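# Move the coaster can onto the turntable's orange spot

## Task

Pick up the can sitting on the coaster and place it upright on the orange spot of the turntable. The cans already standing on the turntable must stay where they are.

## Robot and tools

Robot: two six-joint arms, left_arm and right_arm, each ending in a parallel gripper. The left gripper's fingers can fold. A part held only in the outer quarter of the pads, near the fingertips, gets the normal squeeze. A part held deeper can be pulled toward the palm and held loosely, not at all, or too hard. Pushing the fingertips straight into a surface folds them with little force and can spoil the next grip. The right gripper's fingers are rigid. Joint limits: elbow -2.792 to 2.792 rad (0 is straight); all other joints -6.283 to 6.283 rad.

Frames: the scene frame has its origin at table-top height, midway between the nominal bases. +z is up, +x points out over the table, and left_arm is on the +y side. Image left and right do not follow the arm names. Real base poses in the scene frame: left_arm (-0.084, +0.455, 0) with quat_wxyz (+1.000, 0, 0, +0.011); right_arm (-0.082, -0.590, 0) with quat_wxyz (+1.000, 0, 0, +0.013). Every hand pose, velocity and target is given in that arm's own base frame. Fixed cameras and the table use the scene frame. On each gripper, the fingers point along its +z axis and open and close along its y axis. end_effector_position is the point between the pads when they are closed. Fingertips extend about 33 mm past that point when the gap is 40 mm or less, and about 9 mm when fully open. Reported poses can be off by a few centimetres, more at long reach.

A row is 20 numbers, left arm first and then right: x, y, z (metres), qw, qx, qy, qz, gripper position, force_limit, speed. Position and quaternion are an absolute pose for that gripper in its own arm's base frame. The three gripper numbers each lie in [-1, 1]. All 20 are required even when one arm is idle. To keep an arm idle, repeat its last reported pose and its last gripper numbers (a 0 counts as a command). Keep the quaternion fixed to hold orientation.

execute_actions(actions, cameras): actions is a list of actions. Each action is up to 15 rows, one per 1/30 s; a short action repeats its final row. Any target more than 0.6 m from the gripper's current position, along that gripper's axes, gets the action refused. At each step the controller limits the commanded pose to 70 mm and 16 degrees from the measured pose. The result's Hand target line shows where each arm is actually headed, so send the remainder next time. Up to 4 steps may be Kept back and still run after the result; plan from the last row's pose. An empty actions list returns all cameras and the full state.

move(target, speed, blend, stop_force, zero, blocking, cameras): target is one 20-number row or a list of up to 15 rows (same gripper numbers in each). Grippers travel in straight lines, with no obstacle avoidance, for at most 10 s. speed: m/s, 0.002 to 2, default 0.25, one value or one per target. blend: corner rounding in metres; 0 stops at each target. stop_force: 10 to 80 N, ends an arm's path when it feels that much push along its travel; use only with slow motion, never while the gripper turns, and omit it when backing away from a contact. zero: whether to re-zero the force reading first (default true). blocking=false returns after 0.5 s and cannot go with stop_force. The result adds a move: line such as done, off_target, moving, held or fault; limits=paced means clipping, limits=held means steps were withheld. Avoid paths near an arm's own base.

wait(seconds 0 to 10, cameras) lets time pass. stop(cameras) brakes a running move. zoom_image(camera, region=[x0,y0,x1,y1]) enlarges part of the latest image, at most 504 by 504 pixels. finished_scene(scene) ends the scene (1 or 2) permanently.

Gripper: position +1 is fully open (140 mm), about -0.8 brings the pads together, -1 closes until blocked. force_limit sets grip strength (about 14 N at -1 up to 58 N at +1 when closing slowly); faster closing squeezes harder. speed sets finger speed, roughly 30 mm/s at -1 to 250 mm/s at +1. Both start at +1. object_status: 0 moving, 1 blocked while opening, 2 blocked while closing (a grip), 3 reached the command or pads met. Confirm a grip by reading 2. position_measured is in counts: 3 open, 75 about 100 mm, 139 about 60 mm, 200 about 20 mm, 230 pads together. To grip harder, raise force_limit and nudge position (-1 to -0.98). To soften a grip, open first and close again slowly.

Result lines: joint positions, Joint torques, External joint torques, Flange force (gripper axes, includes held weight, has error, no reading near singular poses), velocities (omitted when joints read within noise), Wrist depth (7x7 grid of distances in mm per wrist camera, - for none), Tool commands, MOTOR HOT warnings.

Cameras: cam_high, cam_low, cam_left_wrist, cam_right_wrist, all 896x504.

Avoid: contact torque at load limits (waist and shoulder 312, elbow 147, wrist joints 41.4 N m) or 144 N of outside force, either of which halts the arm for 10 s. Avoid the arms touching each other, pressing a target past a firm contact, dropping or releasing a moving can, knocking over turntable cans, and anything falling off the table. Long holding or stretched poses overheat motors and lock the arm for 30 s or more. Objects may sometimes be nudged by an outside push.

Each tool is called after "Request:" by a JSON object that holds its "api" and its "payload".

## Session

Request:
{"api": "execute_actions", "payload": {"actions": []}}

Request:
{"api": "wait", "payload": {"seconds": 1, "cameras": ["cam_high"]}}

Scene clock: 0.00 s.
left_arm: end_effector_position=(+0.6582, +0.1755, +0.2056) position_measured=3 object_status=3 end_effector_quat_wxyz=(+0.308, +0.732, +0.003, +0.608) | right_arm: end_effector_position=(+0.3729, -0.0351, +0.2444) position_measured=3 object_status=3 end_effector_quat_wxyz=(+0.372, +0.696, -0.462, +0.406)
Joint positions: left_arm=[0.66 0.383 2.289 -1.943 1.309 3.804] | right_arm=[0.631 0.005 2.356 -1.018 1.536 3.846]
Joint velocities: within noise
Joint torques (N m): no reading
External joint torques (N m): no reading
Flange force (N): no reading
Wrist depth (mm): cam_left_wrist=[2080 2222 2364 2167 2500 2766 2430 / 2114 2343 1615 1844 2364 4643 3210 / 1884 2430 2281 2453 4334 4643 3768 / 1595 128 2016 2709 3768 141 117 / - 111 419 517 3133 720 96 / - 292 346 415 520 662 95 / - 265 298 346 413 511 562] | cam_right_wrist=[2683 3047 3010 2805 - - 2128 / 2184 2493 2713 2626 2654 - 2468 / 497 514 565 2351 2444 2713 2939 / 435 118 483 481 2092 129 2329 / - 117 416 435 456 138 90 / - 340 360 377 398 418 96 / - 310 322 345 352 379 -]
Hand target: left_arm +0.6582, +0.1755, +0.2056; +0.308, +0.732, +0.003, +0.608 | right_arm +0.3729, -0.0351, +0.2444; +0.372, +0.696, -0.462, +0.406
Tool commands: left_gripper/position=+1.0 left_gripper/force_limit=+1.0 left_gripper/speed=+1.0 right_gripper/position=+1.0 right_gripper/force_limit=+1.0 right_gripper/speed=+1.0

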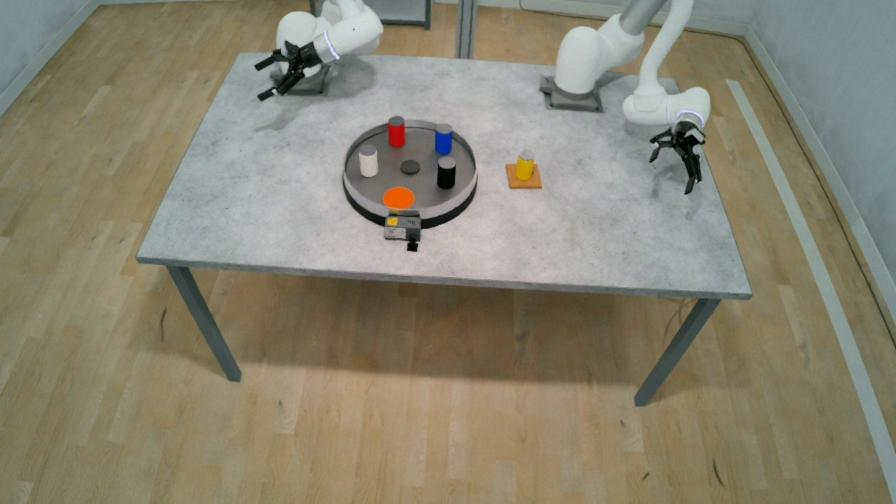

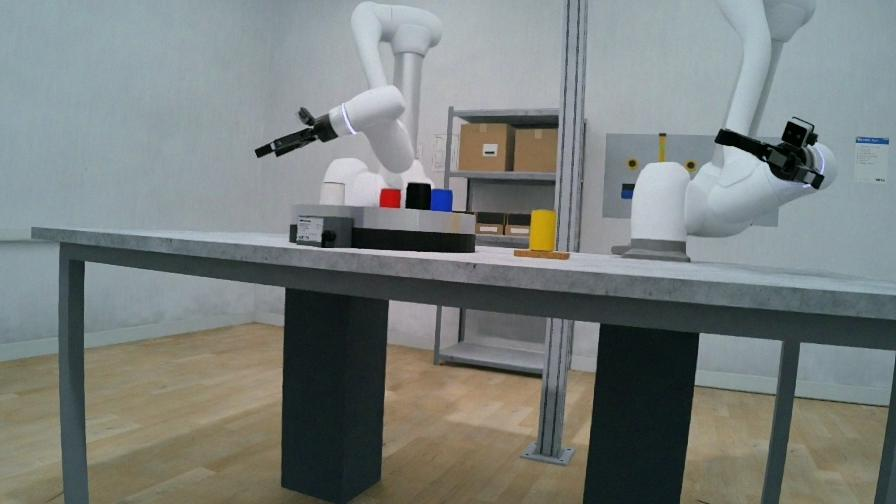

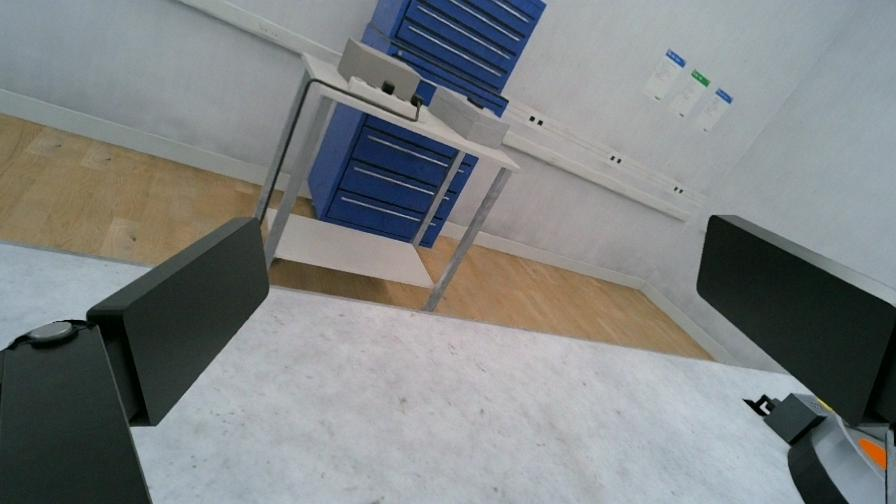

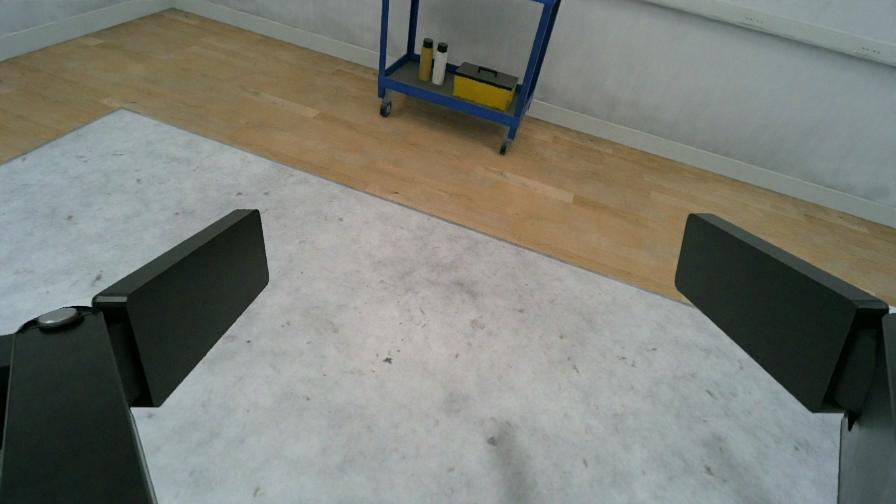

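Scene clock: 1.00 s.
left_arm: end_effector_position=(+0.6582, +0.1755, +0.2056) position_measured=3 object_status=3 end_effector_quat_wxyz=(+0.308, +0.732, +0.003, +0.608) | right_arm: end_effector_position=(+0.3729, -0.0351, +0.2444) position_measured=3 object_status=3 end_effector_quat_wxyz=(+0.372, +0.696, -0.462, +0.406)
Joint positions: left_arm=[0.66 0.383 2.289 -1.943 1.309 3.804] | right_arm=[0.631 0.005 2.356 -1.018 1.536 3.846]
Joint torques (N m): left_arm=[0.37 -54.31 -16.63 -2.02 2.25 0.13] | right_arm=[-0.69 -27.47 -27.75 0.21 1.91 0.29]
External joint torques (N m): left_arm=[-0.36 -1.48 -0.16 0.19 0.23 -0.11] | right_arm=[0.65 0.96 1.64 -0.25 0 -0.28]
Flange force (N): left_arm=[2.2 2.3 -0.5] | right_arm=[-2.6 0.9 0.6]
Wrist depth (mm): cam_left_wrist=[1985 2167 2364 2204 - 4000 - / 2097 2301 1793 1831 3250 3210 - / 1898 2322 2343 2408 - - 3514 / 1615 128 2047 2549 4407 141 117 / - 110 417 521 2989 718 96 / - 291 347 413 514 660 95 / - 265 297 346 413 513 564] | cam_right_wrist=[2713 3125 2974 2092 - - 2110 / 2307 2420 2743 2654 3125 - 2420 / 501 526 562 2373 2519 2654 2974 / 431 118 - 505 2146 129 2397 / - 117 409 420 453 138 90 / - 338 362 383 401 414 96 / - 312 327 348 353 368 -]
Hand target: left_arm +0.6582, +0.1755, +0.2056; +0.308, +0.732, +0.003, +0.608 | right_arm +0.3729, -0.0351, +0.2444; +0.372, +0.696, -0.462, +0.406
Tool commands: left_gripper/position=+1.0 left_gripper/force_limit=+1.0 left_gripper/speed=+1.0 right_gripper/position=+1.0 right_gripper/force_limit=+1.0 right_gripper/speed=+1.0
wait: 1.00 s; at rest by 0.17 s
Images, in order (width x height): cam_high 896x504.

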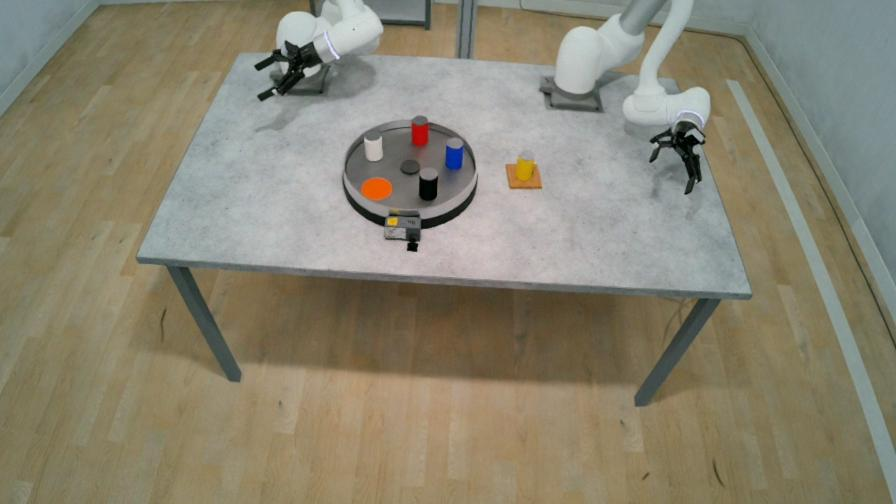

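Request:
{"api": "move", "payload": {"target": [0.494,-0.229,0.23,0,0.5,-0.866,0,1,1,1,0.3729,-0.0351,0.2444,0.372,0.696,-0.462,0.406,1,1,1], "speed": 0.35, "cameras": ["cam_left_wrist","cam_high"]}}

Scene clock: 5.10 s.
left_arm: end_effector_position=(+0.4940, -0.2289, +0.2300) position_measured=3 object_status=3 end_effector_quat_wxyz=(+0.000, -0.500, +0.866, +0.000) | right_arm: end_effector_position=(+0.3729, -0.0351, +0.2444) position_measured=3 object_status=3 end_effector_quat_wxyz=(+0.372, +0.696, -0.462, +0.406)
Joint positions: left_arm=[-0.497 0.04 1.914 0 1.187 3.168] | right_arm=[0.631 0.004 2.357 -1.018 1.536 3.846]
Joint torques (N m): left_arm=[0.18 -42.54 -38.4 3.93 -0.33 0.03] | right_arm=[-0.64 -27.51 -27.69 0.24 1.88 0.28]
External joint torques (N m): left_arm=[-0.21 -1 -0.9 0.06 0.32 -0.03] | right_arm=[0.6 0.87 1.49 -0.3 0.03 -0.27]
Flange force (N): left_arm=[0.5 0.1 -2.4] | right_arm=[-2.3 0.8 0.6]
Wrist depth (mm): cam_left_wrist=[334 334 334 331 333 331 331 / 351 351 349 341 344 349 350 / 371 370 369 268 364 364 366 / 390 128 389 388 387 141 376 / - 110 415 409 409 409 96 / - 432 436 434 435 434 96 / - 467 466 465 462 463 450] | cam_right_wrist=[2654 3086 3291 2329 - - 2307 / 2286 2420 2598 2598 2904 - - / 498 511 2023 2286 2420 2713 2904 / 444 118 467 490 2165 129 2420 / - 117 409 430 451 138 90 / - 340 361 380 397 418 96 / - 311 323 337 352 368 -]
Hand target: left_arm +0.4940, -0.2290, +0.2300; +0.000, -0.500, +0.866, +0.000 | right_arm +0.3729, -0.0351, +0.2444; +0.372, +0.696, -0.462, +0.406
Off the commanded pose: left_arm 0.000 m, 0 deg | right_arm 0.000 m, 0 deg.
move: done
Images, in order (width x height): cam_high 896x504, cam_left_wrist 896x504.

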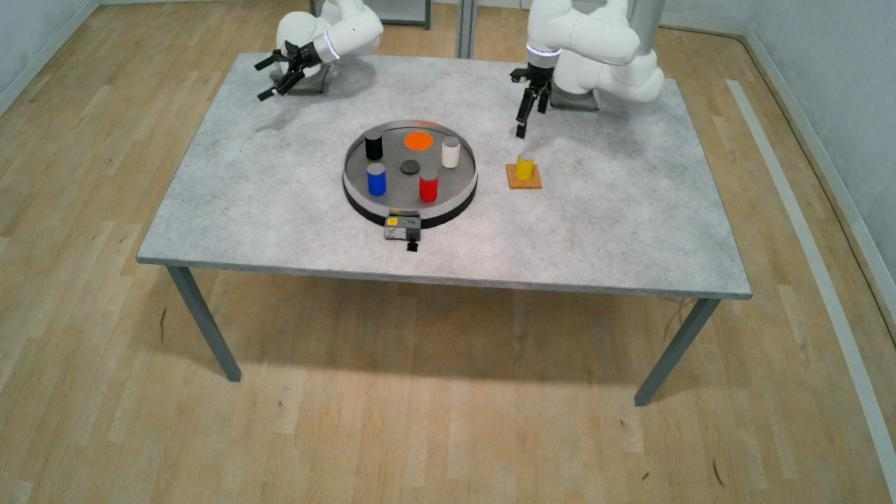

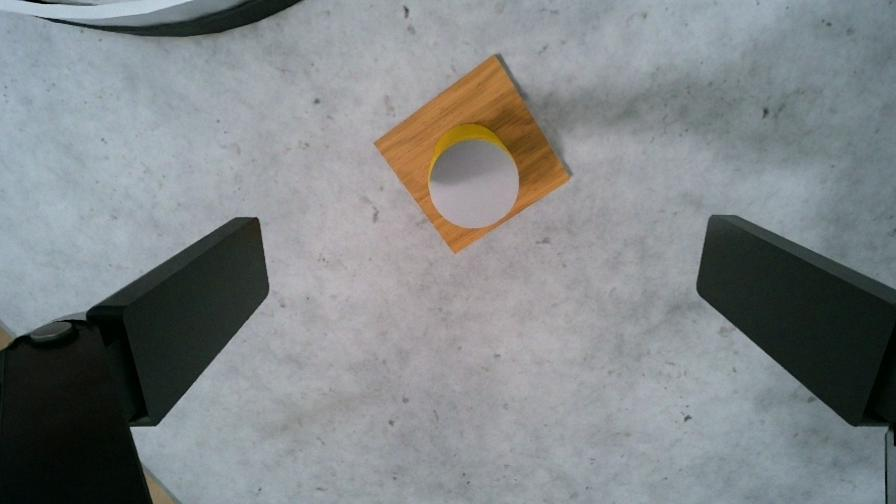

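Request:
{"api": "move", "payload": {"target": [0.492,-0.2255,0.095,0,0.5,-0.866,0,1,1,1,0.3729,-0.0351,0.2444,0.372,0.696,-0.462,0.406,1,1,1]}}

Request:
{"api": "move", "payload": {"target": [0.492,-0.2255,0.095,0,0.5,-0.866,0,-1,-0.1,-1,0.3729,-0.0351,0.2444,0.372,0.696,-0.462,0.406,1,1,1]}}

Request:
{"api": "wait", "payload": {"seconds": 0.7, "cameras": ["cam_left_wrist"]}}

Request:
{"api": "move", "payload": {"target": [[0.492,-0.2255,0.26,0,0.5,-0.866,0,-1,-0.1,-1,0.3729,-0.0351,0.2444,0.372,0.696,-0.462,0.406,1,1,1],[0.4108,-0.5222,0.26,0,0.5,-0.866,0,-1,-0.1,-1,0.3729,-0.0351,0.2444,0.372,0.696,-0.462,0.406,1,1,1]], "blend": 0.03, "cameras": ["cam_left_wrist","cam_high"]}}

Request:
{"api": "wait", "payload": {"seconds": 1.5, "cameras": ["cam_left_wrist","cam_high"]}}

Scene clock: 6.47 s.
left_arm: end_effector_position=(+0.4920, -0.2255, +0.0951) position_measured=3 object_status=3 end_effector_quat_wxyz=(+0.000, -0.500, +0.866, +0.000) | right_arm: end_effector_position=(+0.3729, -0.0351, +0.2444) position_measured=3 object_status=3 end_effector_quat_wxyz=(+0.372, +0.696, -0.462, +0.406)
Joint positions: left_arm=[-0.494 0.153 2.066 0 0.922 3.172] | right_arm=[0.631 0.004 2.357 -1.018 1.536 3.846]
Joint torques (N m): left_arm=[-0.38 -48.95 -33.19 3.47 -0.29 0.07] | right_arm=[-0.85 -27.48 -27.68 0.21 1.92 0.27]
External joint torques (N m): left_arm=[0.33 -0.94 -0.64 -0.03 0.28 -0.07] | right_arm=[0.85 0.95 1.68 -0.25 -0.01 -0.27]
Flange force (N): left_arm=[-0.5 0.2 -2.2] | right_arm=[-2.8 1.2 0.3]
Wrist depth (mm): cam_left_wrist=[211 211 209 210 209 209 208 / 221 221 220 210 215 219 219 / 233 232 229 172 221 231 229 / 245 140 244 137 225 151 237 / - 110 258 146 256 257 96 / - 272 275 275 272 273 97 / - 293 293 291 291 291 286] | cam_right_wrist=[2654 3047 2743 2774 - - 1856 / 2307 2493 2654 2683 2743 2626 - / 491 545 571 2265 2397 2654 2743 / 422 118 459 505 2074 129 2373 / - 117 407 432 455 138 90 / - 337 362 382 405 410 96 / - 312 324 336 351 373 -]
Hand target: left_arm +0.4920, -0.2255, +0.0950; +0.000, -0.500, +0.866, +0.000 | right_arm +0.3729, -0.0351, +0.2444; +0.372, +0.696, -0.462, +0.406
Off the commanded pose: left_arm 0.000 m, 0 deg | right_arm 0.000 m, 0 deg.
move: done

Scene clock: 9.83 s.
left_arm: end_effector_position=(+0.4920, -0.2255, +0.0950) position_measured=152 object_status=0 end_effector_quat_wxyz=(+0.000, -0.500, +0.866, +0.000) | right_arm: end_effector_position=(+0.3729, -0.0351, +0.2444) position_measured=3 object_status=3 end_effector_quat_wxyz=(+0.372, +0.696, -0.462, +0.406)
Joint positions: left_arm=[-0.494 0.153 2.066 0 0.922 3.172] | right_arm=[0.631 0.004 2.357 -1.018 1.536 3.846]
Joint torques (N m): left_arm=[0.14 -42.35 -29.12 3.43 -0.95 0.04] | right_arm=[-0.71 -27.26 -27.68 0.25 1.88 0.27]
External joint torques (N m): left_arm=[-0.13 -7.45 -4.69 0 0.94 -0.04] | right_arm=[0.57 0.95 1.6 -0.31 0.02 -0.27]
Flange force (N): left_arm=[0.5 2.3 -14.4] | right_arm=[-2.4 0.8 0.8]
Wrist depth (mm): cam_left_wrist=[211 210 209 209 208 209 208 / 221 221 220 211 215 219 219 / 233 232 229 170 219 230 230 / 245 245 240 137 137 240 242 / 259 85 93 145 142 92 88 / - 72 - 275 273 - 71 / - - - 291 291 - 68] | cam_right_wrist=[2805 3086 3125 2654 2743 - 1624 / 2184 2397 2626 2654 2837 3010 2184 / 498 529 571 2307 2444 2683 3047 / 430 118 479 505 2040 129 2351 / - 117 411 431 459 138 90 / - 330 360 384 397 411 96 / - 312 323 331 350 367 -]
Hand target: left_arm +0.4920, -0.2255, +0.0950; +0.000, -0.500, +0.866, +0.000 | right_arm +0.3729, -0.0351, +0.2444; +0.372, +0.696, -0.462, +0.406
Off the commanded pose: left_arm 0.000 m, 0 deg | right_arm 0.000 m, 0 deg.
move: done

Scene clock: 10.53 s.
left_arm: end_effector_position=(+0.4920, -0.2255, +0.0950) position_measured=152 object_status=2 end_effector_quat_wxyz=(+0.000, -0.500, +0.866, +0.000) | right_arm: end_effector_position=(+0.3729, -0.0351, +0.2444) position_measured=3 object_status=3 end_effector_quat_wxyz=(+0.372, +0.696, -0.462, +0.406)
Joint positions: left_arm=[-0.494 0.153 2.066 0 0.922 3.172] | right_arm=[0.631 0.004 2.357 -1.018 1.536 3.846]
Joint torques (N m): left_arm=[-0.14 -42.94 -29.19 3.38 -0.98 0.01] | right_arm=[-0.51 -27.62 -27.68 0.2 1.89 0.28]
External joint torques (N m): left_arm=[0.18 -7.04 -4.67 0.06 0.97 -0.01] | right_arm=[0.51 1.11 1.54 -0.25 0.01 -0.27]
Flange force (N): left_arm=[-0.2 1.7 -14.0] | right_arm=[-2.6 0.5 0.8]
Wrist depth (mm): cam_left_wrist=[210 210 210 209 209 209 209 / 221 221 220 210 216 219 219 / 233 232 229 170 218 230 229 / 246 245 239 137 137 239 242 / 258 85 93 145 142 92 88 / - 72 - 275 273 - 71 / - - - 291 291 - 68] | cam_right_wrist=[2444 3047 3165 4184 - - 1991 / 2244 2397 2654 2626 2904 - 2519 / 498 527 571 2351 2545 2713 2519 / 432 118 469 496 2074 129 2351 / - 117 410 436 467 129 90 / - 338 364 380 394 409 96 / - 309 320 335 351 367 -]
Hand target: left_arm +0.4920, -0.2255, +0.0950; +0.000, -0.500, +0.866, +0.000 | right_arm +0.3729, -0.0351, +0.2444; +0.372, +0.696, -0.462, +0.406
Tool commands: left_gripper/position=-1.0 left_gripper/force_limit=-0.1 left_gripper/speed=-1.0 right_gripper/position=+1.0 right_gripper/force_limit=+1.0 right_gripper/speed=+1.0
Off the commanded pose: left_arm 0.000 m, 0 deg | right_arm 0.000 m, 0 deg.
wait: 0.70 s; at rest by 0.17 s
Images, in order (width x height): cam_left_wrist 896x504.

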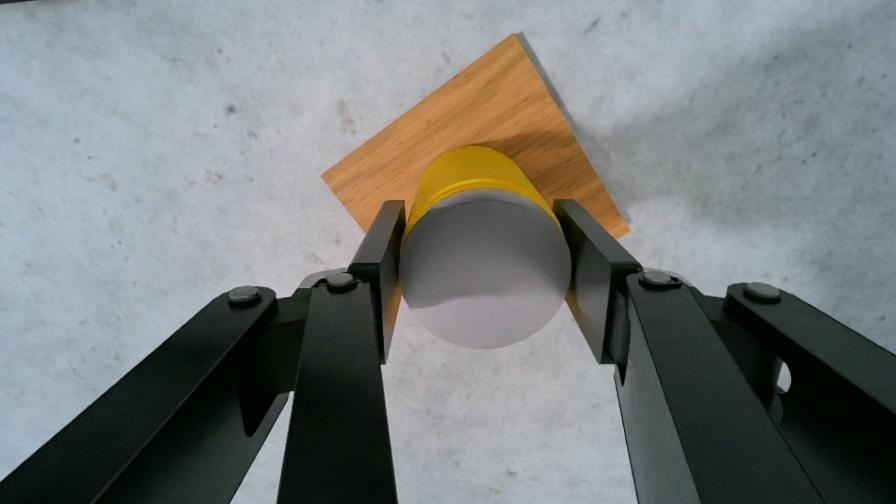

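Scene clock: 12.80 s.
left_arm: end_effector_position=(+0.4108, -0.5222, +0.2600) position_measured=152 object_status=2 end_effector_quat_wxyz=(+0.000, -0.500, +0.866, +0.000) | right_arm: end_effector_position=(+0.3729, -0.0351, +0.2444) position_measured=3 object_status=3 end_effector_quat_wxyz=(+0.372, +0.696, -0.462, +0.406)
Joint positions: left_arm=[-0.956 0.211 1.662 0 1.269 2.709] | right_arm=[0.631 0.004 2.357 -1.018 1.536 3.846]
Joint torques (N m): left_arm=[0.78 -62.01 -40.97 4.06 -0.25 0.13] | right_arm=[-0.77 -27.57 -27.68 0.23 1.91 0.28]
External joint torques (N m): left_arm=[-0.66 -0.52 0.44 0.06 0.23 -0.13] | right_arm=[0.73 1.18 1.47 -0.28 0 -0.28]
Flange force (N): left_arm=[0.5 2.0 -0.1] | right_arm=[-2.9 0.4 0.3]
Wrist depth (mm): cam_left_wrist=[315 314 309 309 355 360 358 / 329 328 327 327 333 376 374 / 303 346 341 164 343 397 395 / 364 365 356 138 137 419 417 / 377 85 93 145 138 92 88 / - 72 - 465 464 - 71 / - - - 503 486 - 68] | cam_right_wrist=[2626 3125 3577 2351 - - - / 2286 2519 2713 2598 2939 - - / 494 524 2092 2351 2444 2713 2074 / 397 118 458 507 2128 129 2373 / - 117 414 432 441 138 90 / - 336 363 385 403 413 96 / - 314 322 332 347 370 -]
Hand target: left_arm +0.4108, -0.5222, +0.2600; +0.000, -0.500, +0.866, +0.000 | right_arm +0.3729, -0.0351, +0.2444; +0.372, +0.696, -0.462, +0.406
Off the commanded pose: left_arm 0.000 m, 0 deg | right_arm 0.000 m, 0 deg.
move: done
Images, in order (width x height): cam_high 896x504, cam_left_wrist 896x504.

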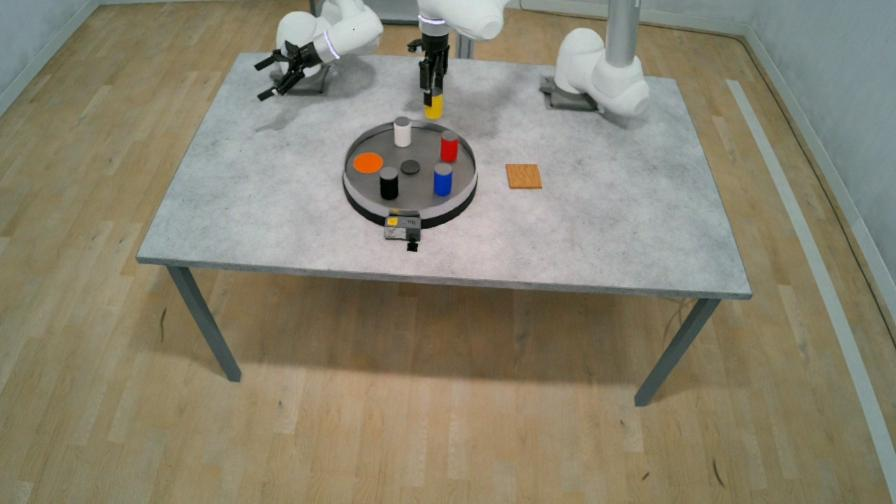

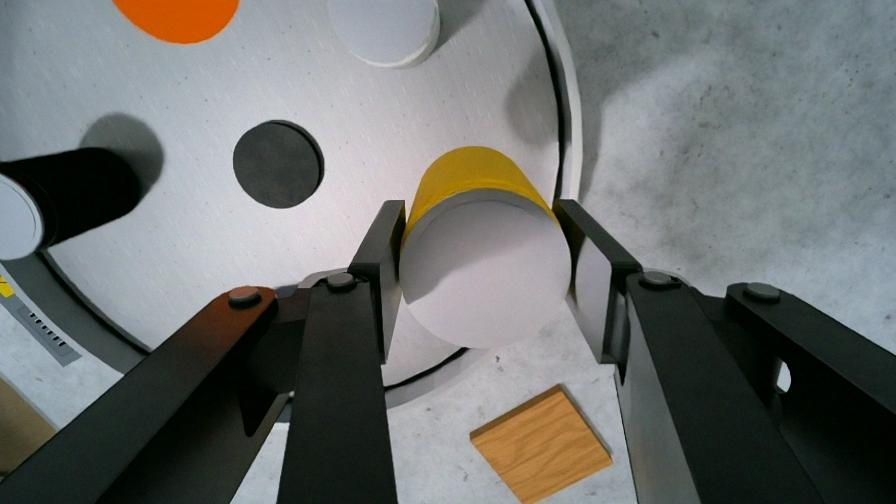

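Scene clock: 14.30 s.
left_arm: end_effector_position=(+0.4108, -0.5222, +0.2600) position_measured=152 object_status=2 end_effector_quat_wxyz=(+0.000, -0.500, +0.866, +0.000) | right_arm: end_effector_position=(+0.3729, -0.0351, +0.2444) position_measured=3 object_status=3 end_effector_quat_wxyz=(+0.372, +0.696, -0.462, +0.406)
Joint positions: left_arm=[-0.956 0.211 1.662 0 1.269 2.709] | right_arm=[0.631 0.004 2.357 -1.018 1.536 3.846]
Joint torques (N m): left_arm=[0.29 -62.29 -41 4.11 -0.27 0.05] | right_arm=[-0.8 -27.53 -27.6 0.23 1.9 0.27]
External joint torques (N m): left_arm=[-0.06 -0.14 0.5 0.01 0.25 -0.05] | right_arm=[0.74 1.07 1.55 -0.28 0.01 -0.26]
Flange force (N): left_arm=[-0.2 1.1 0.1] | right_arm=[-2.8 0.7 0.4]
Wrist depth (mm): cam_left_wrist=[257 312 314 311 351 361 360 / 330 328 326 327 333 378 376 / 346 345 340 164 343 396 396 / 305 365 356 137 137 416 415 / 367 85 93 145 138 92 88 / - 72 - 469 465 - 71 / - - - 502 487 - 68] | cam_right_wrist=[2493 3125 2743 2713 - 2420 2128 / 2329 2468 2571 2626 2904 2774 - / 493 517 2110 2286 2545 2743 2571 / 444 118 471 502 2040 129 2420 / - 117 416 432 457 129 90 / - 336 361 384 400 412 96 / - 313 323 337 349 382 -]
Hand target: left_arm +0.4108, -0.5222, +0.2600; +0.000, -0.500, +0.866, +0.000 | right_arm +0.3729, -0.0351, +0.2444; +0.372, +0.696, -0.462, +0.406
Tool commands: left_gripper/position=-1.0 left_gripper/force_limit=-0.1 left_gripper/speed=-1.0 right_gripper/position=+1.0 right_gripper/force_limit=+1.0 right_gripper/speed=+1.0
Off the commanded pose: left_arm 0.000 m, 0 deg | right_arm 0.000 m, 0 deg.
wait: 1.50 s; at rest by 0.17 s
Images, in order (width x height): cam_high 896x504, cam_left_wrist 896x504.

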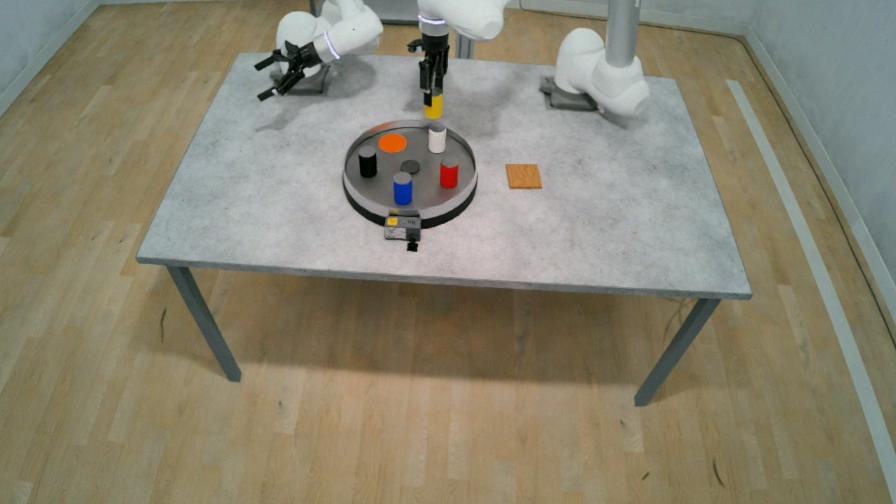

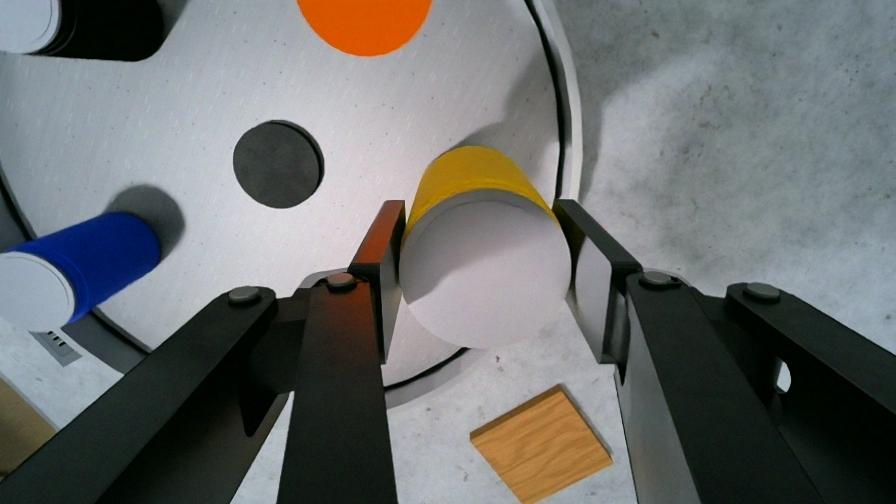

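Request:
{"api": "wait", "payload": {"seconds": 8.6}}

Scene clock: 23.33 s.
left_arm: end_effector_position=(+0.4108, -0.5222, +0.2600) position_measured=152 object_status=2 end_effector_quat_wxyz=(+0.000, -0.500, +0.866, +0.000) | right_arm: end_effector_position=(+0.3729, -0.0351, +0.2444) position_measured=3 object_status=3 end_effector_quat_wxyz=(+0.372, +0.696, -0.462, +0.406)
Joint positions: left_arm=[-0.956 0.211 1.662 0 1.269 2.709] | right_arm=[0.631 0.004 2.357 -1.018 1.536 3.846]
Joint torques (N m): left_arm=[0.83 -62.24 -40.7 4.03 -0.33 0.01] | right_arm=[-0.74 -27.36 -27.62 0.25 1.9 0.27]
External joint torques (N m): left_arm=[-0.89 -0.16 0.19 0.08 0.31 -0.01] | right_arm=[0.81 0.56 1.57 -0.3 0.01 -0.26]
Flange force (N): left_arm=[1.0 1.0 -0.4] | right_arm=[-2.1 1.7 0.3]
Wrist depth (mm): cam_left_wrist=[314 313 312 236 353 358 359 / 323 327 328 327 333 376 376 / 295 346 340 165 343 396 395 / 364 365 355 137 137 415 416 / 376 85 93 145 138 92 88 / - 72 - 466 467 - 71 / - - - 502 489 - 68] | cam_right_wrist=[2683 3165 3248 3918 - - 1991 / 2204 2444 2598 2598 2904 - - / 482 527 566 2286 2519 2683 2307 / 431 119 480 500 2074 129 2397 / - 117 407 432 458 121 90 / - 337 357 383 404 407 96 / - 312 323 336 349 369 -]
Hand target: left_arm +0.4108, -0.5222, +0.2600; +0.000, -0.500, +0.866, +0.000 | right_arm +0.3729, -0.0351, +0.2444; +0.372, +0.696, -0.462, +0.406
Tool commands: left_gripper/position=-1.0 left_gripper/force_limit=-0.1 left_gripper/speed=-1.0 right_gripper/position=+1.0 right_gripper/force_limit=+1.0 right_gripper/speed=+1.0
Off the commanded pose: left_arm 0.000 m, 0 deg | right_arm 0.000 m, 0 deg.
wait: 8.60 s; at rest from the start

Request:
{"api": "wait", "payload": {"seconds": 2.42}}

Request:
{"api": "move", "payload": {"target": [[0.4327,-0.4937,0.26,0,0.5,-0.866,0,-1,-0.1,-1,0.3729,-0.0351,0.2444,0.372,0.696,-0.462,0.406,1,1,1],[0.4612,-0.4718,0.222,0,0.5,-0.866,0,-1,-0.1,-1,0.3729,-0.0351,0.2444,0.372,0.696,-0.462,0.406,1,1,1],[0.4944,-0.4581,0.184,0,0.5,-0.866,0,-1,-0.1,-1,0.3729,-0.0351,0.2444,0.372,0.696,-0.462,0.406,1,1,1],[0.53,-0.4534,0.147,0,0.5,-0.866,0,-1,-0.1,-1,0.3729,-0.0351,0.2444,0.372,0.696,-0.462,0.406,1,1,1],[0.5656,-0.4581,0.147,0,0.5,-0.866,0,-1,-0.1,-1,0.3729,-0.0351,0.2444,0.372,0.696,-0.462,0.406,1,1,1],[0.5988,-0.4718,0.147,0,0.5,-0.866,0,-1,-0.1,-1,0.3729,-0.0351,0.2444,0.372,0.696,-0.462,0.406,1,1,1],[0.6273,-0.4937,0.147,0,0.5,-0.866,0,-1,-0.1,-1,0.3729,-0.0351,0.2444,0.372,0.696,-0.462,0.406,1,1,1],[0.6492,-0.5222,0.147,0,0.5,-0.866,0,-1,-0.1,-1,0.3729,-0.0351,0.2444,0.372,0.696,-0.462,0.406,1,1,1],[0.6629,-0.5554,0.147,0,0.5,-0.866,0,-1,-0.1,-1,0.3729,-0.0351,0.2444,0.372,0.696,-0.462,0.406,1,1,1]], "speed": [0.084,0.1217,0.1217,0.1217,0.084,0.084,0.084,0.084,0.084], "blend": 0.008, "blocking": false}}

Request:
{"api": "wait", "payload": {"seconds": 1.3, "cameras": ["cam_left_wrist"]}}

Scene clock: 26.20 s.
left_arm: end_effector_position=(+0.4108, -0.5222, +0.2600) position_measured=152 object_status=2 end_effector_quat_wxyz=(+0.000, -0.500, +0.866, +0.000) | right_arm: end_effector_position=(+0.3729, -0.0351, +0.2444) position_measured=3 object_status=3 end_effector_quat_wxyz=(+0.372, +0.696, -0.462, +0.406)
Joint positions: left_arm=[-0.956 0.211 1.662 0 1.269 2.709] | right_arm=[0.631 0.004 2.357 -1.018 1.536 3.846]
Joint torques (N m): left_arm=[0.5 -62.38 -40.6 4.08 -0.33 0.13] | right_arm=[-0.72 -27.54 -27.7 0.22 1.91 0.28]
External joint torques (N m): left_arm=[-0.37 0.01 0.1 0.04 0.3 -0.14] | right_arm=[0.71 1.05 1.59 -0.26 0 -0.27]
Flange force (N): left_arm=[0.7 0.4 -0.4] | right_arm=[-2.7 0.8 0.5]
Wrist depth (mm): cam_left_wrist=[278 313 313 312 354 359 359 / 328 328 327 328 333 377 376 / 346 346 340 164 343 395 395 / 355 360 354 137 137 417 415 / 287 85 93 145 138 92 88 / - 72 - 467 465 - 71 / - - - 506 482 - 68] | cam_right_wrist=[2683 3047 2939 2774 - - 2040 / 2286 2468 2598 2626 3125 - - / 490 - 2074 2286 2493 2683 2265 / 429 118 478 502 2040 129 2397 / - 117 410 433 451 129 90 / - 338 360 369 396 411 96 / - 312 324 337 353 373 -]
Hand target: left_arm +0.4108, -0.5222, +0.2600; +0.000, -0.500, +0.866, +0.000 | right_arm +0.3729, -0.0351, +0.2444; +0.372, +0.696, -0.462, +0.406
Tool commands: left_gripper/position=-1.0 left_gripper/force_limit=-0.1 left_gripper/speed=-1.0 right_gripper/position=+1.0 right_gripper/force_limit=+1.0 right_gripper/speed=+1.0
Off the commanded pose: left_arm 0.000 m, 0 deg | right_arm 0.000 m, 0 deg.
wait: 2.43 s; at rest from the start

Scene clock: 26.70 s.
left_arm: end_effector_position=(+0.4326, -0.4944, +0.2587) position_measured=152 object_status=2 end_effector_quat_wxyz=(+0.000, -0.500, +0.866, +0.000) end_effector_velocity=(+0.057, +0.061, -0.035) end_effector_angular_velocity=(-0.004, -0.004, -0.001) | right_arm: end_effector_position=(+0.3729, -0.0351, +0.2444) position_measured=3 object_status=3 end_effector_quat_wxyz=(+0.372, +0.696, -0.462, +0.406)
Joint positions: left_arm=[-0.905 0.2 1.678 0 1.264 2.761] | right_arm=[0.631 0.004 2.357 -1.018 1.536 3.846]
Joint velocities: left_arm=[0.125 0.001 0.063 0 -0.07 0.126] | right_arm=[within noise]
Joint torques (N m): left_arm=[-0.6 -57.63 -37.89 3.87 -0.35 0.13] | right_arm=[-0.82 -27.39 -27.59 0.22 1.89 0.27]
External joint torques (N m): left_arm=[0.23 0.37 -0.36 0 0.32 -0.13] | right_arm=[0.88 0.7 1.31 -0.27 0.02 -0.26]
Flange force (N): left_arm=[0.3 -1.4 -0.8] | right_arm=[-2.2 1.1 -0.2]
Wrist depth (mm): cam_left_wrist=[313 313 312 311 316 359 358 / 330 328 323 325 332 375 376 / 295 343 345 164 342 394 395 / 361 365 355 137 137 418 418 / 376 85 93 145 138 92 88 / - 72 - 467 457 - 71 / - - - 511 487 - 68] | cam_right_wrist=[2571 3047 3206 3086 - - - / 2204 2468 2626 2571 3010 - - / 502 529 2204 2286 2468 2654 2545 / - 118 479 479 2007 129 2351 / - 117 410 433 455 138 90 / - 335 361 383 403 411 96 / - 312 323 336 349 370 -]
Hand target: left_arm +0.4361, -0.4910, +0.2553; +0.000, -0.500, +0.866, +0.000 | right_arm +0.3729, -0.0351, +0.2444; +0.372, +0.696, -0.462, +0.406
Tool commands: left_gripper/position=-1.0 left_gripper/force_limit=-0.1 left_gripper/speed=-1.0 right_gripper/position=+1.0 right_gripper/force_limit=+1.0 right_gripper/speed=+1.0
Off the commanded pose: left_arm 0.263 m, 0 deg | right_arm 0.000 m, 0 deg.
move: running; path passed 0 of 9 targets

Scene clock: 28.00 s.
left_arm: end_effector_position=(+0.5303, -0.4537, +0.1484) position_measured=152 object_status=2 end_effector_quat_wxyz=(+0.000, -0.500, +0.866, +0.000) end_effector_velocity=(+0.086, +0.000, -0.044) end_effector_angular_velocity=(+0.000, +0.000, +0.000) | right_arm: end_effector_position=(+0.3729, -0.0351, +0.2444) position_measured=3 object_status=3 end_effector_quat_wxyz=(+0.372, +0.696, -0.462, +0.406)
Joint positions: left_arm=[-0.757 0.33 1.72 0 1.091 2.908] | right_arm=[0.631 0.004 2.357 -1.018 1.536 3.846]
Joint velocities: left_arm=[0.085 0.128 -0.092 0 -0.036 0.085] | right_arm=[within noise]
Joint torques (N m): left_arm=[-0.22 -75.43 -40.19 4.01 -0.14 0.05] | right_arm=[-0.71 -27.42 -27.7 0.24 1.9 0.26]
External joint torques (N m): left_arm=[-0.3 -0.12 -0.18 0.06 0.08 -0.06] | right_arm=[0.77 0.74 1.64 -0.29 0.01 -0.26]
Flange force (N): left_arm=[0.5 -0.1 -0.4] | right_arm=[-2.4 1.4 0.4]
Wrist depth (mm): cam_left_wrist=[212 212 212 210 210 211 210 / 218 220 221 221 221 218 270 / 153 204 233 170 229 227 284 / 160 246 241 137 137 298 300 / 318 85 93 145 142 92 88 / - 72 - 339 339 - 71 / - - - 361 361 - 68] | cam_right_wrist=[2598 3206 3165 2683 - - 2329 / 2244 2397 2626 2626 2837 - 2444 / 522 533 560 2307 2519 2743 2468 / 429 118 480 505 2092 129 2397 / - 117 418 430 461 138 90 / - 334 366 373 397 413 96 / - 312 324 337 351 368 -]
Hand target: left_arm +0.5353, -0.4540, +0.1470; +0.000, -0.500, +0.866, +0.000 | right_arm +0.3729, -0.0351, +0.2444; +0.372, +0.696, -0.462, +0.406
Tool commands: left_gripper/position=-1.0 left_gripper/force_limit=-0.1 left_gripper/speed=-1.0 right_gripper/position=+1.0 right_gripper/force_limit=+1.0 right_gripper/speed=+1.0
Off the commanded pose: left_arm 0.167 m, 0 deg | right_arm 0.000 m, 0 deg.
earlier move: running; path passed 3 of 9 targets
wait: 1.30 s; no rest
Images, in order (width x height): cam_left_wrist 896x504.

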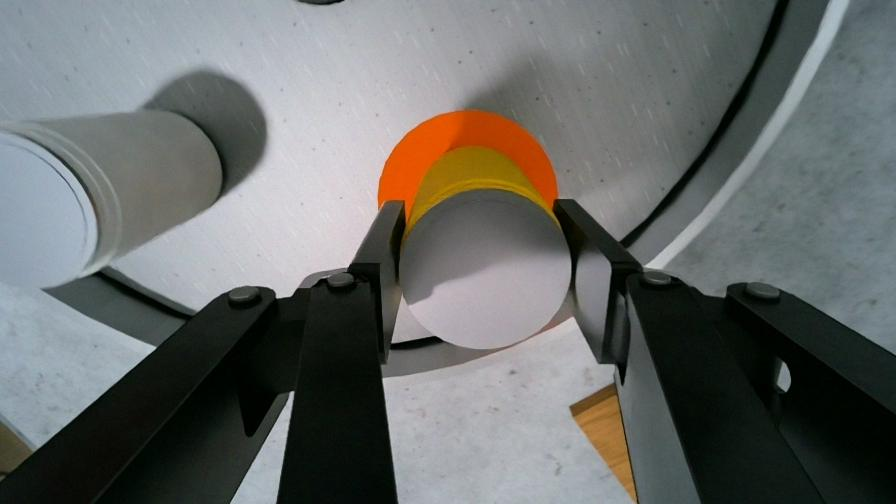

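Request:
{"api": "move", "payload": {"target": [[0.605,-0.476,0.147,0,0.5,-0.866,0,0.4,-0.1,0.2,0.3729,-0.0351,0.2444,0.372,0.696,-0.462,0.406,1,1,1],[0.6273,-0.4937,0.147,0,0.5,-0.866,0,0.4,-0.1,0.2,0.3729,-0.0351,0.2444,0.372,0.696,-0.462,0.406,1,1,1],[0.6492,-0.5222,0.16,0,0.5,-0.866,0,0.4,-0.1,0.2,0.3729,-0.0351,0.2444,0.372,0.696,-0.462,0.406,1,1,1],[0.6629,-0.5554,0.21,0,0.5,-0.866,0,0.4,-0.1,0.2,0.3729,-0.0351,0.2444,0.372,0.696,-0.462,0.406,1,1,1],[0.6676,-0.591,0.27,0,0.5,-0.866,0,0.4,-0.1,0.2,0.3729,-0.0351,0.2444,0.372,0.696,-0.462,0.406,1,1,1]], "speed": [0.086,0.086,0.09,0.14,0.18], "blend": 0.008, "blocking": false, "cameras": ["cam_left_wrist"]}}

Request:
{"api": "wait", "payload": {"seconds": 2.5, "cameras": ["cam_high","cam_left_wrist"]}}

Scene clock: 28.73 s.
left_arm: end_effector_position=(+0.5897, -0.4698, +0.1470) position_measured=78 object_status=0 end_effector_quat_wxyz=(+0.000, -0.500, +0.866, +0.000) end_effector_velocity=(+0.081, -0.033, +0.000) end_effector_angular_velocity=(+0.000, +0.000, +0.000) | right_arm: end_effector_position=(+0.3729, -0.0351, +0.2444) position_measured=3 object_status=3 end_effector_quat_wxyz=(+0.372, +0.696, -0.462, +0.406)
Joint positions: left_arm=[-0.719 0.413 1.604 0 1.125 2.947] | right_arm=[0.631 0.004 2.357 -1.018 1.536 3.846]
Joint velocities: left_arm=[0.038 0.121 -0.181 0 0.059 0.038] | right_arm=[within noise]
Joint torques (N m): left_arm=[1.03 -78.42 -37.59 3.85 -0.34 -0.01] | right_arm=[-0.62 -27.29 -27.77 0.25 1.92 0.26]
External joint torques (N m): left_arm=[-1.06 -1.2 -0.72 0.04 0.3 0.01] | right_arm=[0.67 0.91 1.73 -0.29 -0.02 -0.25]
Flange force (N): left_arm=[1.4 0.2 -2.0] | right_arm=[-2.6 1.2 0.8]
Wrist depth (mm): cam_left_wrist=[129 170 209 208 208 208 207 / 218 219 219 218 218 218 215 / 215 231 230 187 227 229 222 / 298 231 164 148 156 213 296 / 311 88 228 229 235 111 89 / - - 336 336 334 - - / - - 357 358 357 - -] | cam_right_wrist=[2654 3086 2774 2870 - 2307 2307 / 2224 2468 2626 2598 3291 2974 - / 512 531 2244 2329 2493 2743 3248 / 418 118 475 - 2057 129 2420 / - 117 418 427 450 138 89 / - 332 365 383 398 411 96 / - 312 321 332 360 369 -]
Hand target: left_arm +0.5947, -0.4718, +0.1470; +0.000, -0.500, +0.866, +0.000 | right_arm +0.3729, -0.0351, +0.2444; +0.372, +0.696, -0.462, +0.406
Tool commands: left_gripper/position=+0.4 left_gripper/force_limit=-0.1 left_gripper/speed=+0.2 right_gripper/position=+1.0 right_gripper/force_limit=+1.0 right_gripper/speed=+1.0
Off the commanded pose: left_arm 0.189 m, 0 deg | right_arm 0.000 m, 0 deg.
earlier move: replaced; path passed 4 of 9 targets
move: running; path passed 0 of 5 targets
Images, in order (width x height): cam_left_wrist 896x504.

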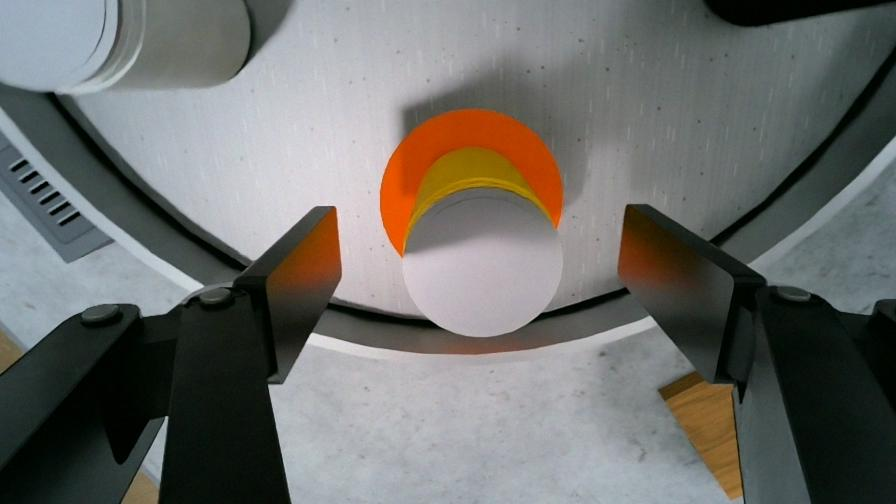

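Scene clock: 30.73 s.
left_arm: end_effector_position=(+0.6675, -0.5910, +0.2699) position_measured=78 object_status=3 end_effector_quat_wxyz=(+0.000, -0.500, +0.866, +0.000) | right_arm: end_effector_position=(+0.3729, -0.0351, +0.2444) position_measured=3 object_status=3 end_effector_quat_wxyz=(+0.372, +0.696, -0.462, +0.406)
Joint positions: left_arm=[-0.763 0.574 1.124 0 1.444 2.902] | right_arm=[0.631 0.004 2.357 -1.018 1.536 3.846]
Joint torques (N m): left_arm=[1.59 -95.81 -41.18 4.29 -0.33 0.04] | right_arm=[-0.65 -27.45 -27.8 0.23 1.91 0.29]
External joint torques (N m): left_arm=[-1.58 -3.07 -0.9 -0.02 0.31 -0.04] | right_arm=[0.65 0.87 1.53 -0.28 0 -0.28]
Flange force (N): left_arm=[1.3 2.9 -2.5] | right_arm=[-2.4 0.9 0.6]
Wrist depth (mm): cam_left_wrist=[373 369 365 320 317 316 321 / 1250 388 384 331 334 334 309 / 1333 409 357 266 352 352 350 / 1406 1376 164 369 367 288 363 / 1437 88 444 453 390 111 89 / - - 482 482 482 - - / - - 1625 514 510 - -] | cam_right_wrist=[2626 3086 3248 2939 - - - / 2265 2444 2626 2713 2571 2837 2571 / 487 522 574 2286 2493 2654 2870 / 433 118 485 503 2040 129 2351 / - 117 413 438 451 138 90 / - 338 366 376 396 412 96 / - 311 323 338 351 370 -]
Hand target: left_arm +0.6676, -0.5910, +0.2700; +0.000, -0.500, +0.866, +0.000 | right_arm +0.3729, -0.0351, +0.2444; +0.372, +0.696, -0.462, +0.406
Tool commands: left_gripper/position=+0.4 left_gripper/force_limit=-0.1 left_gripper/speed=+0.2 right_gripper/position=+1.0 right_gripper/force_limit=+1.0 right_gripper/speed=+1.0
Off the commanded pose: left_arm 0.000 m, 0 deg | right_arm 0.000 m, 0 deg.
earlier move: done
wait: 2.00 of 2.5 s (the move ended)
Images, in order (width x height): cam_high 896x504, cam_left_wrist 896x504.

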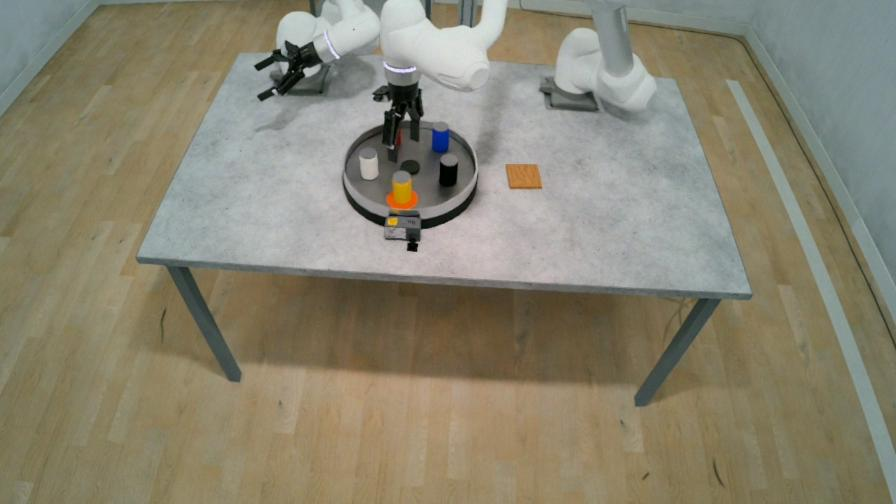

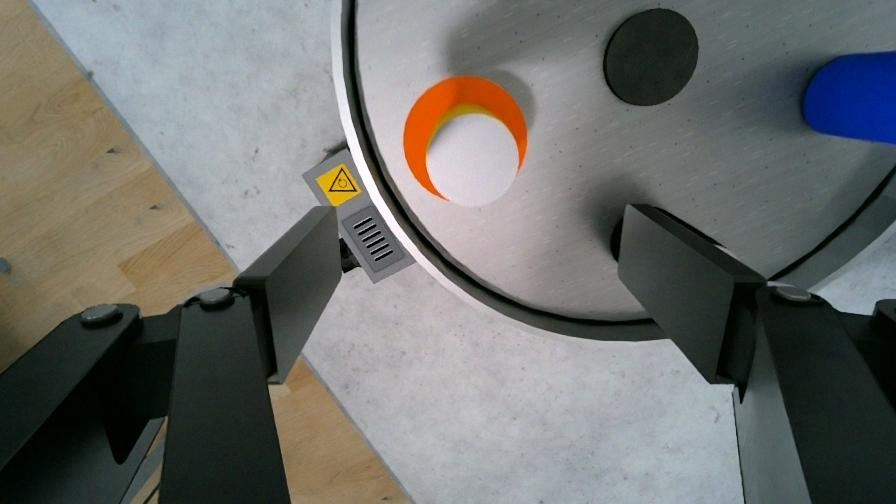

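Request:
{"api": "finished_scene", "payload": {"scene": 2}}

The scene is finished: the task was done.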